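# Move one tray bottle upright into the crate's empty slot

## Task

Take one bottle from the tray and set it standing upright in the one free slot of the crate, with the remaining two bottles still upright on the tray; the task fails if the crate or the tray ends up tilted or shifted from where it was.

## Robot and tools

Robot: two six-joint arms, left_arm and right_arm, each ending in a parallel gripper whose two fingers cannot fold. In the scene frame the origin sits at table height, midway between the arms' nominal bases; +z points up, +x points out over the table, and left_arm is on the +y side. Image left and right do not match these names. Measured bases: left_arm at (+0.057, +0.528, +0.213) m, right_arm at (+0.031, -0.446, +0.213) m, both with quat_wxyz (+1.000, 0, 0, -0.018). A camera stand is fixed behind the arms.

Frames: every hand pose, target, velocity and wrist-camera pose is given in that arm's own base frame. Fixed cameras and the table use the scene frame. On the gripper, +z runs along the fingers and the fingers open and close along y. end_effector_position is the point between the pads when closed; the fingertips extend about 33 mm past it (only about 9 mm when fully open). Reported poses can be off by a few centimetres, more at long reach.

The row (shared by execute_actions and move): 20 numbers covering both arms, always all 20 even if one arm is idle. First left_arm: x, y, z (metres, absolute target in its base frame), qw, qx, qy, qz (absolute orientation, w first), then gripper position, force_limit, speed. Then the same ten for right_arm. The three gripper numbers each lie in [-1, 1]. position +1 is fully open (140 mm), about -0.8 is pads touching, -1 means close until blocked. force_limit sets grip force (roughly 14 N at -1 up to 58 N at +1 for slow closes); a faster close squeezes much harder. speed sets finger travel rate, roughly 30 mm/s at -1 to 250 mm/s at +1. Both default to +1. To keep an arm idle, resend the exact pose from the last result before it stopped moving plus its last gripper numbers; keep the quaternion constant across rows to hold orientation.

execute_actions: actions is a list of actions; each action is a table of up to 15 rows, one row per 1/30 s step, and a short table repeats its last row. A target more than 0.6 m from the gripper's current position along any gripper axis causes refusal. cameras optionally names cameras to show ("all", [] or names). An empty actions list returns state and images.

move: target is one row or up to 15 rows, absolute poses as above; the gripper travels in straight lines toward them with no collision avoidance. speed is path top speed in m/s, 0.002 to 2 (default 0.25), one value or one per target; rotation is capped at twice that in rad/s. blend, in metres, rounds corners between listed targets (0 means stop at each). stop_force, 10 to 80 N, ends an arm's path when its estimated push against the motion exceeds that; use it only slowly with a small value, not while the gripper turns, and omit it when backing away from contact. zero (with stop_force) re-zeroes the force reading first (default true). blocking=false returns after about 0.5 s while motion continues; not allowed with stop_force. Keep all finger numbers the same across a list. The result adds a move: line, e.g. done, off_target, moving, held or fault, plus limits (paced means clipped, held means steps withheld). Avoid paths close to an arm's own base.

wait: seconds from 0 to 10; arms hold their last command. stop: brakes a running move. zoom_image: camera name plus region [x0, y0, x1, y1] in image pixels, at most 504 by 504, from the newest images. clear_fault: arm is left_arm or right_arm; clears a reported torque or force fault. finished_scene: scene is the current scene number; call nothing after it in the same reply.

Controller behaviour: each step the commanded pose is clipped to within 70 mm and 16 degrees of the measured pose, so one action may fall short; the result's Hand target shows where the arm is actually headed, and the remainder must be commanded next. A clearance check holds back motions bringing the arms too close, but contact can still happen.

Results: end_effector_position and quat, velocities (omitted when joints read within noise), Joint positions and torques, External joint torques, Flange force (gripper axes, includes held weight, noisy), position_measured in counts (3 open, about 139 at 60 mm, 200 at 20 mm, 230 pads together), and object_status: 0 moving, 1 blocked while opening, 2 blocked while closing (a grip), 3 reached target or pads met. Check for 2 after closing. To grip harder, raise force_limit and nudge position (-1 to -0.98). Warnings: MOTOR HOT, OVER-TEMPERATURE FAULT, torque or force faults.

Avoid: dropping bottles or releasing them while moving, knocking over the two remaining bottles, bumping or tilting the crate or tray, hard hits on fixed things, pressing past firm contact (stiff arms fault at 144 N or at joint torque limits: 323, 323, 152, 42.7, 42.7, 42.7 N m), arms pressing on each other, heavy loads held off-centre, long stretched holds that heat motors, and anything ending up off the table. Occasional disturbances may nudge loose objects.

Each tool is called after ">>>" as name([rows], argument=value, ...), one row to a line, values as JSON.

## Session

>>> execute_actions(actions=[])

Scene clock: 0.00 s.
left_arm: end_effector_position=(+0.3852, -0.7418, +0.1517) position_measured=3 object_status=3 end_effector_quat_wxyz=(-0.088, +0.696, +0.675, +0.226) | right_arm: end_effector_position=(+0.6499, -0.0006, +0.3220) position_measured=3 object_status=3 end_effector_quat_wxyz=(+0.000, +1.000, -0.001, -0.001)
Joint positions: left_arm=[-1.26 0.719 1.168 0.322 1.627 -1.272] | right_arm=[-0.054 0.164 1.604 0.001 1.374 1.518]
Joint velocities: within noise
Joint torques (N m): no reading
External joint torques (N m): no reading
Flange force (N): no reading
Hand target: left_arm +0.3852, -0.7418, +0.1517; -0.088, +0.696, +0.675, +0.226 | right_arm +0.6499, -0.0006, +0.3220; +0.000, +1.000, -0.001, -0.001
Tool commands: left_gripper/position=+1.0 left_gripper/force_limit=+1.0 left_gripper/speed=+1.0 right_gripper/position=+1.0 right_gripper/force_limit=+1.0 right_gripper/speed=+1.0

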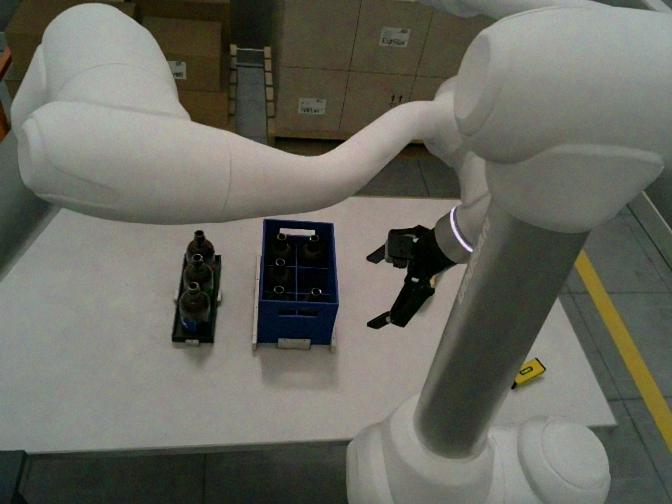

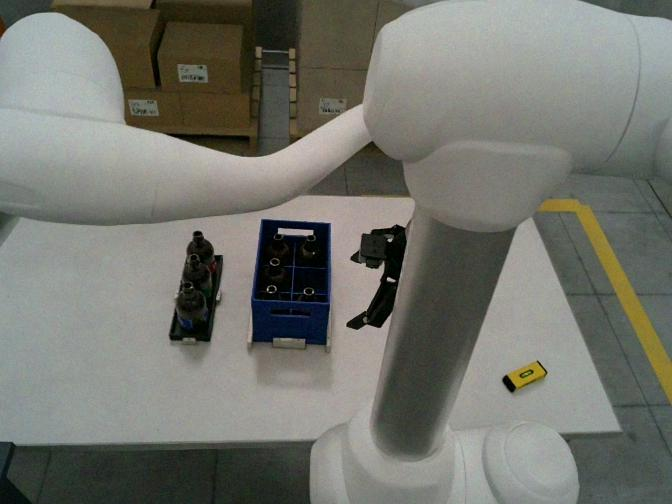

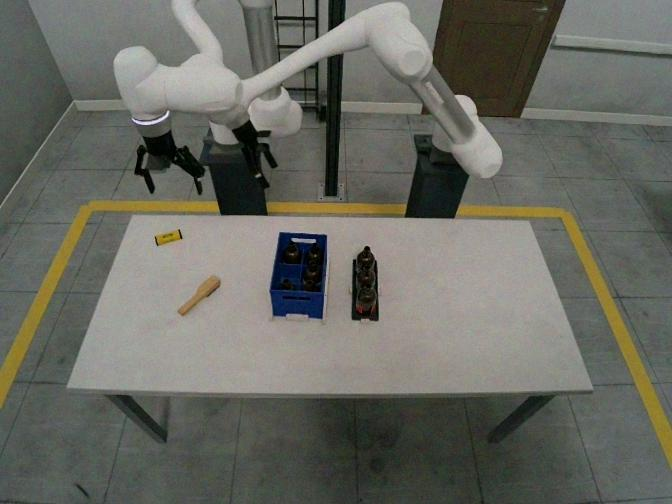

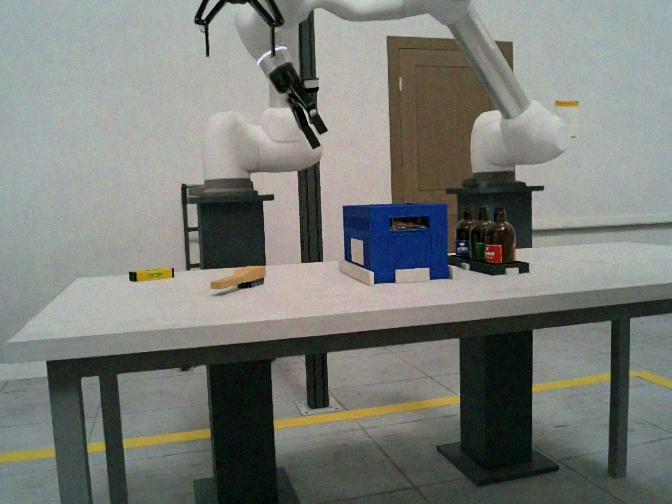

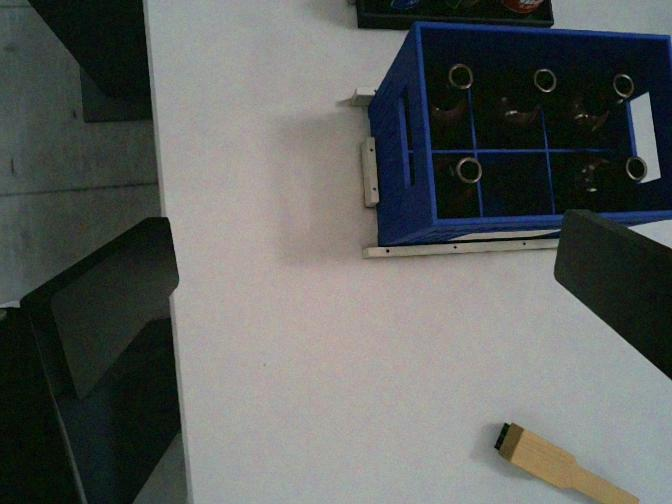

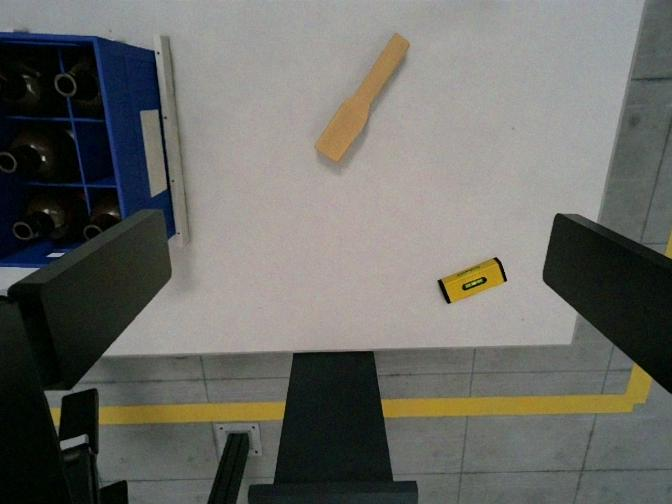

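>>> move([
  [0.42,-0.65,0.34,0,0.707,0.707,0,1,1,1,0.6499,-0.0006,0.322,0,1,-0.001,-0.001,1,1,1],
  [0.62,-0.42,0.30,0,1,0.018,0,1,1,1,0.6499,-0.0006,0.322,0,1,-0.001,-0.001,1,1,1],
], speed=0.5, blend=0.05, cameras=["cam_left_wrist"])

>>> move(target=[0.558,-0.38,0.12,0,1,0.018,0,1,1,1,0.6499,-0.0006,0.322,0,1,-0.001,-0.001,1,1,1], speed=0.4, cameras=["cam_left_wrist"])

Scene clock: 7.83 s.
left_arm: end_effector_position=(+0.6200, -0.4200, +0.3000) position_measured=3 object_status=3 end_effector_quat_wxyz=(+0.000, +1.000, +0.018, +0.000) | right_arm: end_effector_position=(+0.6499, -0.0006, +0.3220) position_measured=3 object_status=3 end_effector_quat_wxyz=(+0.000, +1.000, -0.001, -0.001)
Joint positions: left_arm=[-0.642 0.327 1.436 0 1.378 0.893] | right_arm=[-0.054 0.164 1.604 0 1.375 1.519]
Joint torques (N m): left_arm=[1.28 -71.98 -42.58 4.08 0.02 0.33] | right_arm=[-1.15 -64.68 -38.55 4.11 -0.32 0.54]
External joint torques (N m): left_arm=[-1.48 -2.33 1.42 0.17 -0.07 -0.33] | right_arm=[0.97 6.69 -2.61 0.11 0.27 -0.54]
Flange force (N): left_arm=[-7.0 -2.2 1.4] | right_arm=[15.6 -0.7 -2.2]
Hand target: left_arm +0.6200, -0.4200, +0.3000; +0.000, +1.000, +0.018, +0.000 | right_arm +0.6499, -0.0006, +0.3220; +0.000, +1.000, -0.001, -0.001
Off the commanded pose: left_arm 0.000 m, 0 deg | right_arm 0.000 m, 0 deg.
move: done; limits=paced
Images, in order (width x height): cam_left_wrist 672x504.

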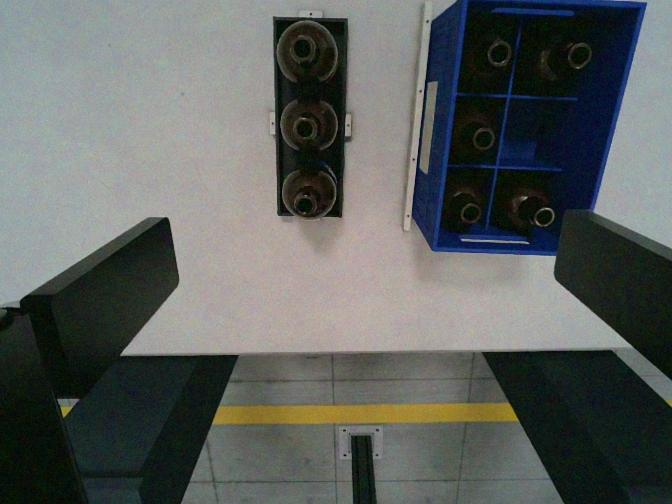

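Scene clock: 8.93 s.
left_arm: end_effector_position=(+0.5580, -0.3800, +0.1201) position_measured=3 object_status=3 end_effector_quat_wxyz=(+0.000, +1.000, +0.018, +0.000) | right_arm: end_effector_position=(+0.6499, -0.0006, +0.3220) position_measured=3 object_status=3 end_effector_quat_wxyz=(+0.000, +1.000, -0.001, -0.001)
Joint positions: left_arm=[-0.649 0.321 1.792 0 1.029 0.886] | right_arm=[-0.054 0.164 1.604 0 1.375 1.519]
Joint torques (N m): left_arm=[1.1 -66.76 -38.28 3.54 -0.24 0.08] | right_arm=[-1.17 -64.98 -38.44 4.17 -0.3 0.53]
External joint torques (N m): left_arm=[-1.21 -1.71 2.3 0.16 0.19 -0.08] | right_arm=[0.83 7.22 -2.43 0.01 0.26 -0.53]
Flange force (N): left_arm=[-6.8 -2.6 0.2] | right_arm=[16.1 -0.5 -1.7]
Hand target: left_arm +0.5580, -0.3800, +0.1200; +0.000, +1.000, +0.018, +0.000 | right_arm +0.6499, -0.0006, +0.3220; +0.000, +1.000, -0.001, -0.001
Off the commanded pose: left_arm 0.000 m, 0 deg | right_arm 0.000 m, 0 deg.
move: done
Images, in order (width x height): cam_left_wrist 672x504.

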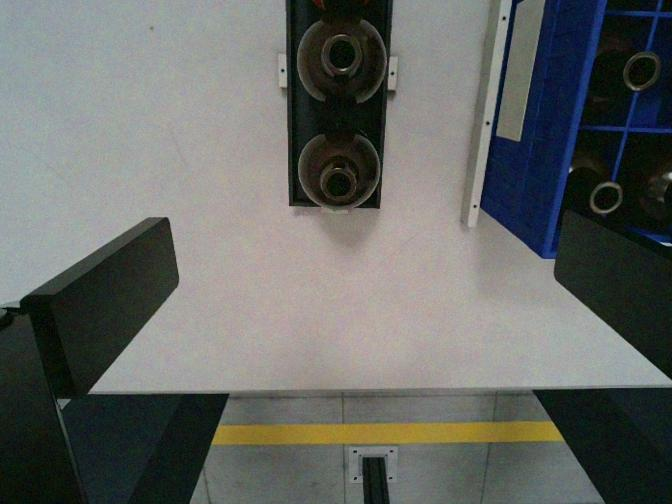

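>>> move([
  [0.561,-0.371,0.0,0,1,0.018,0,0.3,-1,1,0.6499,-0.0006,0.322,0,1,-0.001,-0.001,1,1,1],
  [0.561,-0.371,-0.036,0,1,0.018,0,0.3,-1,1,0.6499,-0.0006,0.322,0,1,-0.001,-0.001,1,1,1],
], speed=0.2, cameras=["cam_left_wrist","cam_low"])

Scene clock: 20.40 s.
left_arm: end_effector_position=(+0.5610, -0.3710, -0.0359) position_measured=91 object_status=3 end_effector_quat_wxyz=(+0.000, +1.000, +0.018, +0.000) | right_arm: end_effector_position=(+0.6499, -0.0006, +0.3220) position_measured=3 object_status=3 end_effector_quat_wxyz=(+0.000, +1.000, -0.001, -0.001)
Joint positions: left_arm=[-0.636 0.481 1.901 0 0.759 0.899] | right_arm=[-0.054 0.164 1.604 0 1.375 1.519]
Joint torques (N m): left_arm=[1.18 -75.3 -30.64 2.86 -0.02 0.02] | right_arm=[-1.27 -64.77 -38.38 4.18 -0.29 0.56]
External joint torques (N m): left_arm=[-1.29 -1.44 1.78 0.12 -0.02 -0.02] | right_arm=[1.46 6.72 -2.58 0.03 0.25 -0.56]
Flange force (N): left_arm=[-5.6 -1.6 -1.0] | right_arm=[15.6 -1.4 -2.1]
Hand target: left_arm +0.5610, -0.3710, -0.0360; +0.000, +1.000, +0.018, +0.000 | right_arm +0.6499, -0.0006, +0.3220; +0.000, +1.000, -0.001, -0.001
Off the commanded pose: left_arm 0.000 m, 0 deg | right_arm 0.000 m, 0 deg.
move: done
Images, in order (width x height): cam_low 672x504, cam_left_wrist 672x504.

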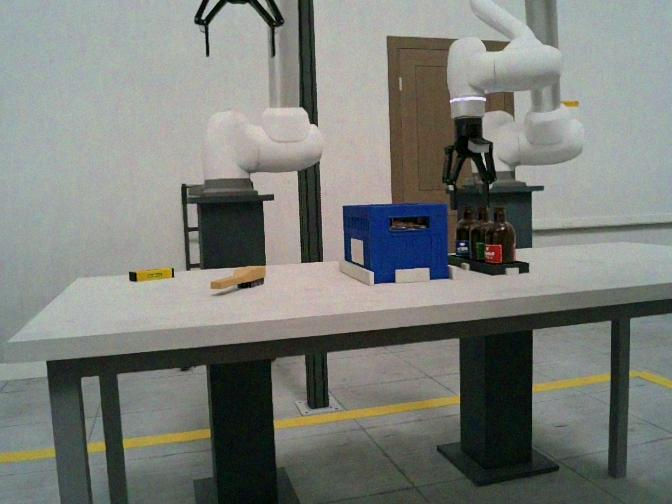

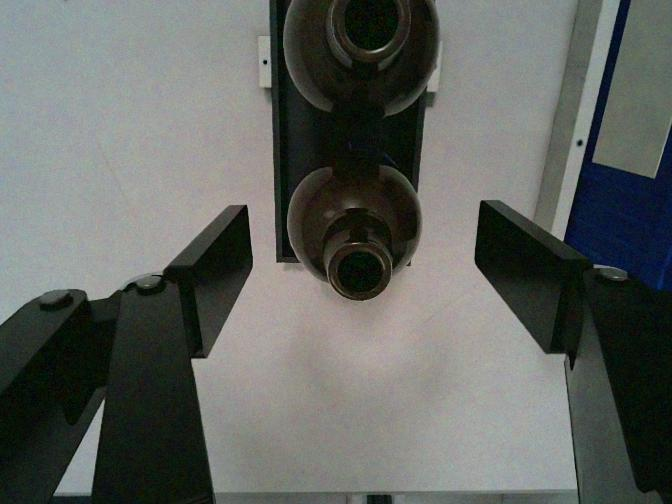

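>>> move(target=[0.561,-0.3705,-0.036,0,1,0.018,0,-1,0,-0.8,0.6499,-0.0006,0.322,0,1,-0.001,-0.001,1,1,1])

>>> wait(seconds=0.7)

>>> move([
  [0.561,-0.3705,0.19,0,1,0.018,0,-1,0,-0.8,0.6499,-0.0006,0.322,0,1,-0.001,-0.001,1,1,1],
  [0.53,-0.645,0.19,0,1,0.018,0,-1,0,-0.8,0.6499,-0.0006,0.322,0,1,-0.001,-0.001,1,1,1],
], speed=0.3, blend=0.03, cameras=["cam_left_wrist","cam_low"])

Scene clock: 28.30 s.
left_arm: end_effector_position=(+0.5610, -0.3705, -0.0360) position_measured=191 object_status=0 end_effector_quat_wxyz=(+0.000, +1.000, +0.018, +0.000) | right_arm: end_effector_position=(+0.6499, -0.0006, +0.3220) position_measured=3 object_status=3 end_effector_quat_wxyz=(+0.000, +1.000, -0.001, -0.001)
Joint positions: left_arm=[-0.635 0.481 1.902 0 0.759 0.9] | right_arm=[-0.054 0.164 1.604 0 1.375 1.519]
Joint torques (N m): left_arm=[-0.08 -69.47 -27.98 2.35 -0.52 0.06] | right_arm=[-1.25 -65.14 -38.58 4.14 -0.27 0.53]
External joint torques (N m): left_arm=[0 -7.02 -0.76 0.62 0.49 -0.06] | right_arm=[1.53 6.87 -2.44 0.08 0.23 -0.53]
Flange force (N): left_arm=[-5.2 -3.6 -9.8] | right_arm=[15.6 -1.6 -1.8]
Hand target: left_arm +0.5610, -0.3705, -0.0360; +0.000, +1.000, +0.018, +0.000 | right_arm +0.6499, -0.0006, +0.3220; +0.000, +1.000, -0.001, -0.001
Off the commanded pose: left_arm 0.000 m, 0 deg | right_arm 0.000 m, 0 deg.
move: done

Scene clock: 29.00 s.
left_arm: end_effector_position=(+0.5610, -0.3705, -0.0360) position_measured=191 object_status=2 end_effector_quat_wxyz=(+0.000, +1.000, +0.018, +0.000) | right_arm: end_effector_position=(+0.6499, -0.0006, +0.3220) position_measured=3 object_status=3 end_effector_quat_wxyz=(+0.000, +1.000, -0.001, -0.001)
Joint positions: left_arm=[-0.635 0.481 1.902 0 0.759 0.9] | right_arm=[-0.054 0.164 1.604 0 1.375 1.519]
Joint torques (N m): left_arm=[-0.25 -69.4 -27.75 2.43 -0.42 -0.01] | right_arm=[-1.1 -64.77 -38.57 4.1 -0.28 0.53]
External joint torques (N m): left_arm=[0.1 -7.24 -1.19 0.55 0.37 0.01] | right_arm=[1.12 7.11 -2.32 0.09 0.23 -0.53]
Flange force (N): left_arm=[-4.6 -3.5 -10.1] | right_arm=[15.7 -0.9 -1.6]
Hand target: left_arm +0.5610, -0.3705, -0.0360; +0.000, +1.000, +0.018, +0.000 | right_arm +0.6499, -0.0006, +0.3220; +0.000, +1.000, -0.001, -0.001
Tool commands: left_gripper/position=-1.0 left_gripper/force_limit=+0.0 left_gripper/speed=-0.8 right_gripper/position=+1.0 right_gripper/force_limit=+1.0 right_gripper/speed=+1.0
Off the commanded pose: left_arm 0.000 m, 0 deg | right_arm 0.000 m, 0 deg.
wait: 0.70 s; at rest by 0.17 s

Scene clock: 31.23 s.
left_arm: end_effector_position=(+0.5300, -0.6449, +0.1900) position_measured=191 object_status=2 end_effector_quat_wxyz=(+0.000, +1.000, +0.018, +0.000) | right_arm: end_effector_position=(+0.6499, -0.0006, +0.3220) position_measured=3 object_status=3 end_effector_quat_wxyz=(+0.000, +1.000, -0.001, -0.001)
Joint positions: left_arm=[-0.924 0.509 1.374 0 1.259 0.611] | right_arm=[-0.054 0.164 1.604 0 1.375 1.519]
Joint torques (N m): left_arm=[1.04 -88.62 -42.87 3.86 0.02 -0.01] | right_arm=[-1.23 -64.94 -38.48 4.15 -0.29 0.52]
External joint torques (N m): left_arm=[-1.11 -1.58 2.99 0.26 -0.06 0.01] | right_arm=[1.17 7.01 -2.48 0.04 0.24 -0.52]
Flange force (N): left_arm=[-7.1 -7.1 2.6] | right_arm=[15.9 -1.0 -1.8]
Hand target: left_arm +0.5300, -0.6450, +0.1900; +0.000, +1.000, +0.018, +0.000 | right_arm +0.6499, -0.0006, +0.3220; +0.000, +1.000, -0.001, -0.001
Off the commanded pose: left_arm 0.000 m, 0 deg | right_arm 0.000 m, 0 deg.
move: done
Images, in order (width x height): cam_low 672x504, cam_left_wrist 672x504.

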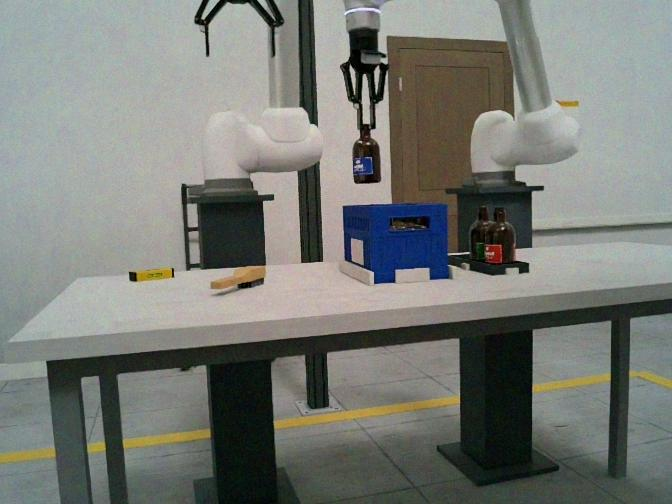

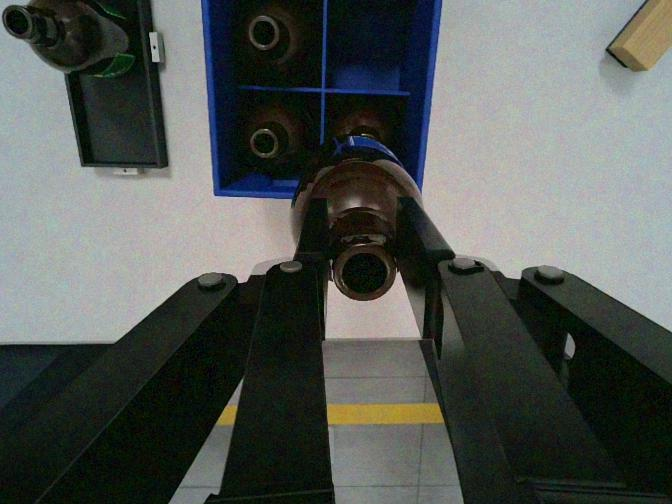

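>>> move([
  [0.644,-0.669,0.18,0,1,0.018,0,-1,0,-0.8,0.6499,-0.0006,0.322,0,1,-0.001,-0.001,1,1,1],
  [0.644,-0.669,0.125,0,1,0.018,0,-1,0,-0.8,0.6499,-0.0006,0.322,0,1,-0.001,-0.001,1,1,1],
], speed=0.2, blend=0.02, cameras=["cam_left_wrist","cam_head_left"])

Scene clock: 40.33 s.
left_arm: end_effector_position=(+0.6440, -0.6690, +0.1251) position_measured=191 object_status=2 end_effector_quat_wxyz=(+0.000, +1.000, +0.018, +0.000) | right_arm: end_effector_position=(+0.6499, -0.0006, +0.3220) position_measured=3 object_status=3 end_effector_quat_wxyz=(+0.000, +1.000, -0.001, -0.001)
Joint positions: left_arm=[-0.842 0.693 1.19 0 1.258 0.693] | right_arm=[-0.054 0.164 1.604 0 1.375 1.519]
Joint torques (N m): left_arm=[0.3 -103.18 -43.55 3.77 -0.11 -0.05] | right_arm=[-1.16 -64.9 -38.53 4.12 -0.28 0.56]
External joint torques (N m): left_arm=[-0.52 -2.85 3.59 0.36 0.08 0.05] | right_arm=[1.1 6.79 -2.64 0.1 0.22 -0.56]
Flange force (N): left_arm=[-10.4 -10.8 1.8] | right_arm=[15.8 -0.8 -2.1]
Hand target: left_arm +0.6440, -0.6690, +0.1250; +0.000, +1.000, +0.018, +0.000 | right_arm +0.6499, -0.0006, +0.3220; +0.000, +1.000, -0.001, -0.001
Off the commanded pose: left_arm 0.000 m, 0 deg | right_arm 0.000 m, 0 deg.
move: done
Images, in order (width x height): cam_head_left 672x504, cam_left_wrist 672x504.

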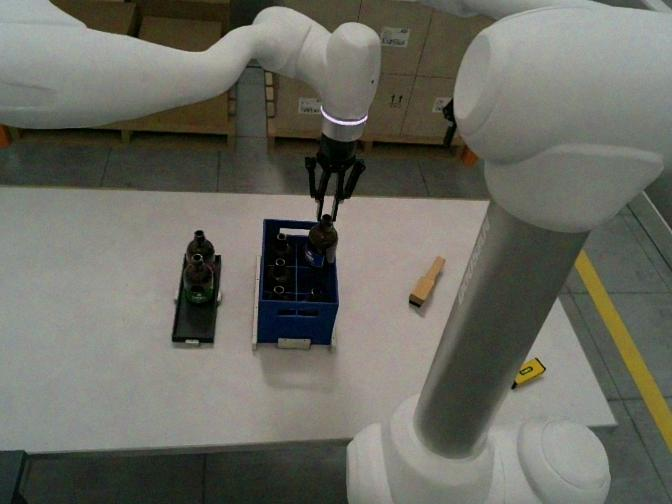

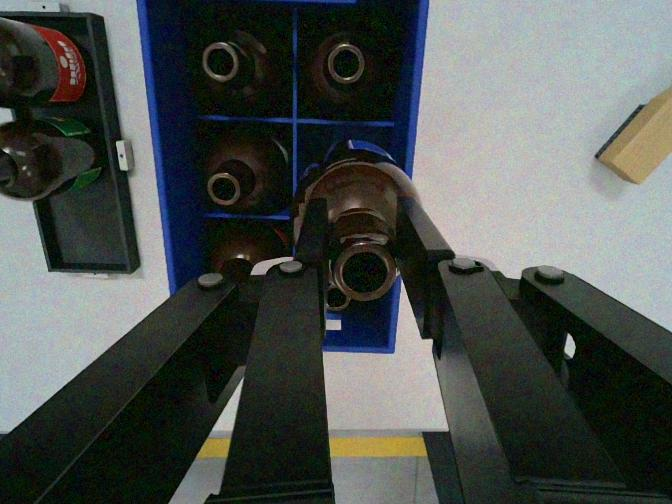

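>>> move([
  [0.644,-0.669,0.005,0,1,0.018,0,-1,0,-0.8,0.6499,-0.0006,0.322,0,1,-0.001,-0.001,1,1,1],
], speed=0.08, stop_force=20)

>>> move([
  [0.644,-0.669,-0.07,0,1,0.018,0,-1,0,-0.8,0.6499,-0.0006,0.322,0,1,-0.001,-0.001,1,1,1],
], speed=0.02, stop_force=12, cameras=["cam_left_wrist","cam_head_left"])

Scene clock: 47.37 s.
left_arm: end_effector_position=(+0.6440, -0.6690, +0.0050) position_measured=191 object_status=2 end_effector_quat_wxyz=(+0.000, +1.000, +0.018, +0.000) | right_arm: end_effector_position=(+0.6499, -0.0006, +0.3220) position_measured=3 object_status=3 end_effector_quat_wxyz=(+0.000, +1.000, -0.001, -0.001)
Joint positions: left_arm=[-0.842 0.772 1.28 0 1.089 0.693] | right_arm=[-0.054 0.164 1.604 0 1.375 1.519]
Joint torques (N m): left_arm=[-0.88 -108.66 -41.39 2.98 -0.83 -0.04] | right_arm=[-1.26 -64.67 -38.49 4.12 -0.29 0.54]
External joint torques (N m): left_arm=[0.76 -0.79 4.15 0.87 0.79 0.04] | right_arm=[0.88 6.94 -2.46 0.06 0.24 -0.53]
Flange force (N): left_arm=[-7.2 -9.3 0.6] | right_arm=[15.7 -0.5 -1.8]
Hand target: left_arm +0.6440, -0.6690, +0.0050; +0.000, +1.000, +0.018, +0.000 | right_arm +0.6499, -0.0006, +0.3220; +0.000, +1.000, -0.001, -0.001
Off the commanded pose: left_arm 0.000 m, 0 deg | right_arm 0.000 m, 0 deg.
move: done

Scene clock: 49.87 s.
left_arm: end_effector_position=(+0.6441, -0.6691, -0.0324) position_measured=191 object_status=2 end_effector_quat_wxyz=(+0.000, +1.000, +0.018, +0.000) | right_arm: end_effector_position=(+0.6499, -0.0006, +0.3220) position_measured=3 object_status=3 end_effector_quat_wxyz=(+0.000, +1.000, -0.001, -0.001)
Joint positions: left_arm=[-0.842 0.803 1.299 0 1.039 0.693] | right_arm=[-0.054 0.164 1.604 0 1.375 1.519]
Joint torques (N m): left_arm=[-2.56 -100.34 -34.88 2.4 -0.68 0.02] | right_arm=[-1.31 -65.04 -38.48 4.13 -0.31 0.56]
External joint torques (N m): left_arm=[2.36 -9.85 -1.08 1.32 0.65 -0.02] | right_arm=[1.09 7.22 -2.5 0.07 0.26 -0.56]
Flange force (N): left_arm=[-5.0 -9.3 -9.7] | right_arm=[16.2 -0.8 -1.8]
Hand target: left_arm +0.6441, -0.6691, -0.0324; +0.000, +1.000, +0.018, +0.000 | right_arm +0.6499, -0.0006, +0.3220; +0.000, +1.000, -0.001, -0.001
Off the commanded pose: left_arm 0.038 m, 0 deg | right_arm 0.000 m, 0 deg.
move: contact (left_arm)
Images, in order (width x height): cam_head_left 672x504, cam_left_wrist 672x504.

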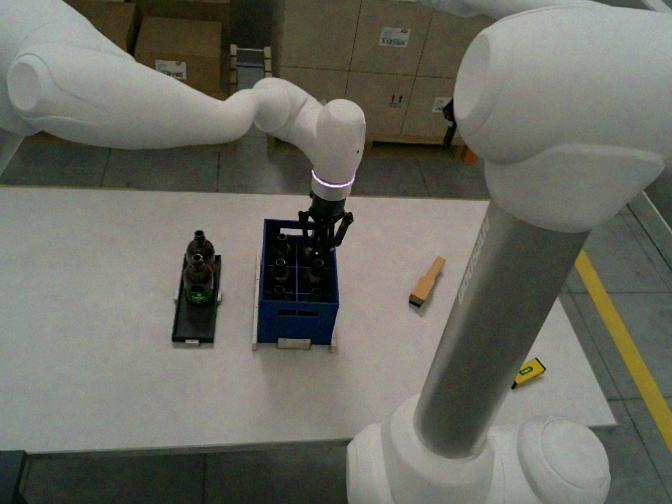

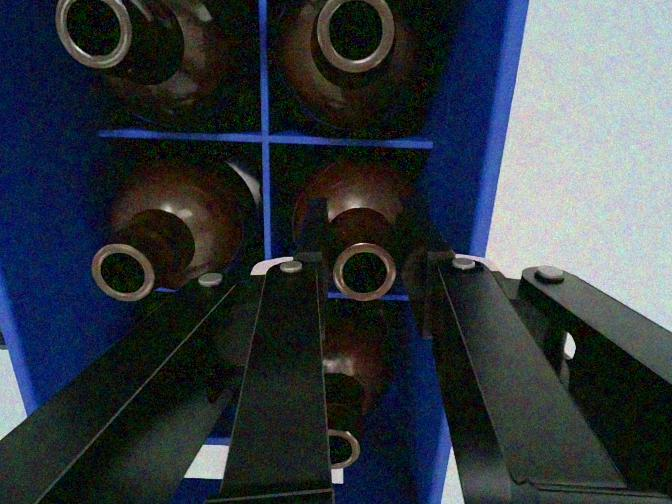

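>>> move([
  [0.6441,-0.6691,-0.0324,0,1,0.018,0,-0.22,-1,-0.9,0.6499,-0.0006,0.322,0,1,-0.001,-0.001,1,1,1],
])

>>> move([
  [0.6441,-0.6691,0.18,0,1,0.018,0,-0.22,-1,-0.9,0.6499,-0.0006,0.322,0,1,-0.001,-0.001,1,1,1],
], speed=0.15, cameras=["cam_left_wrist","cam_head_left"])

Scene clock: 54.40 s.
left_arm: end_effector_position=(+0.6441, -0.6691, -0.0324) position_measured=157 object_status=0 end_effector_quat_wxyz=(+0.000, +1.000, +0.018, +0.000) | right_arm: end_effector_position=(+0.6499, -0.0006, +0.3220) position_measured=3 object_status=3 end_effector_quat_wxyz=(+0.000, +1.000, -0.001, -0.001)
Joint positions: left_arm=[-0.842 0.803 1.299 0 1.04 0.693] | right_arm=[-0.054 0.164 1.604 0 1.375 1.519]
Joint torques (N m): left_arm=[0.82 -106.69 -37.93 3.56 -0.05 0.02] | right_arm=[-1.4 -65.16 -38.5 4.14 -0.26 0.55]
External joint torques (N m): left_arm=[-0.95 -3.52 1.93 0.16 0.02 -0.02] | right_arm=[1.2 7.62 -2.33 0.05 0.22 -0.55]
Flange force (N): left_arm=[-7.8 -7.1 -2.2] | right_arm=[16.6 -1.0 -1.4]
Hand target: left_arm +0.6441, -0.6691, -0.0324; +0.000, +1.000, +0.018, +0.000 | right_arm +0.6499, -0.0006, +0.3220; +0.000, +1.000, -0.001, -0.001
Off the commanded pose: left_arm 0.000 m, 0 deg | right_arm 0.000 m, 0 deg.
move: done

Scene clock: 56.27 s.
left_arm: end_effector_position=(+0.6441, -0.6691, +0.1799) position_measured=157 object_status=3 end_effector_quat_wxyz=(+0.000, +1.000, +0.018, +0.000) | right_arm: end_effector_position=(+0.6499, -0.0006, +0.3220) position_measured=3 object_status=3 end_effector_quat_wxyz=(+0.000, +1.000, -0.001, -0.001)
Joint positions: left_arm=[-0.842 0.667 1.133 0 1.342 0.693] | right_arm=[-0.054 0.164 1.604 0 1.375 1.519]
Joint torques (N m): left_arm=[1.32 -101.61 -42 4.07 0.09 0.01] | right_arm=[-1.16 -64.75 -38.51 4.12 -0.26 0.54]
External joint torques (N m): left_arm=[-1.42 -3.02 1.2 0.15 -0.14 -0.01] | right_arm=[0.93 6.74 -2.46 0.08 0.22 -0.54]
Flange force (N): left_arm=[-7.1 -5.7 0.4] | right_arm=[15.4 -0.6 -1.8]
Hand target: left_arm +0.6441, -0.6691, +0.1800; +0.000, +1.000, +0.018, +0.000 | right_arm +0.6499, -0.0006, +0.3220; +0.000, +1.000, -0.001, -0.001
Off the commanded pose: left_arm 0.000 m, 0 deg | right_arm 0.000 m, 0 deg.
move: done
Images, in order (width x height): cam_head_left 672x504, cam_left_wrist 672x504.

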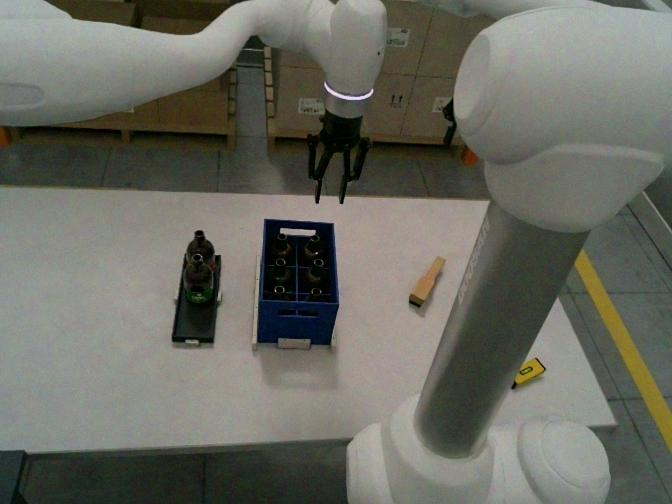

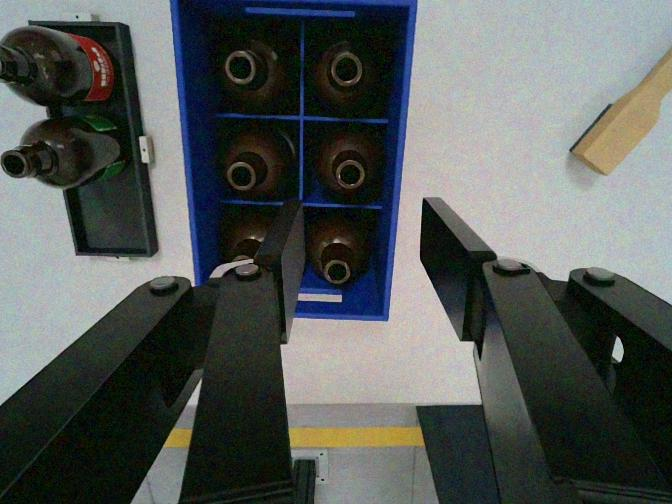

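>>> finished_scene(scene=3)

The scene is finished: the task was done.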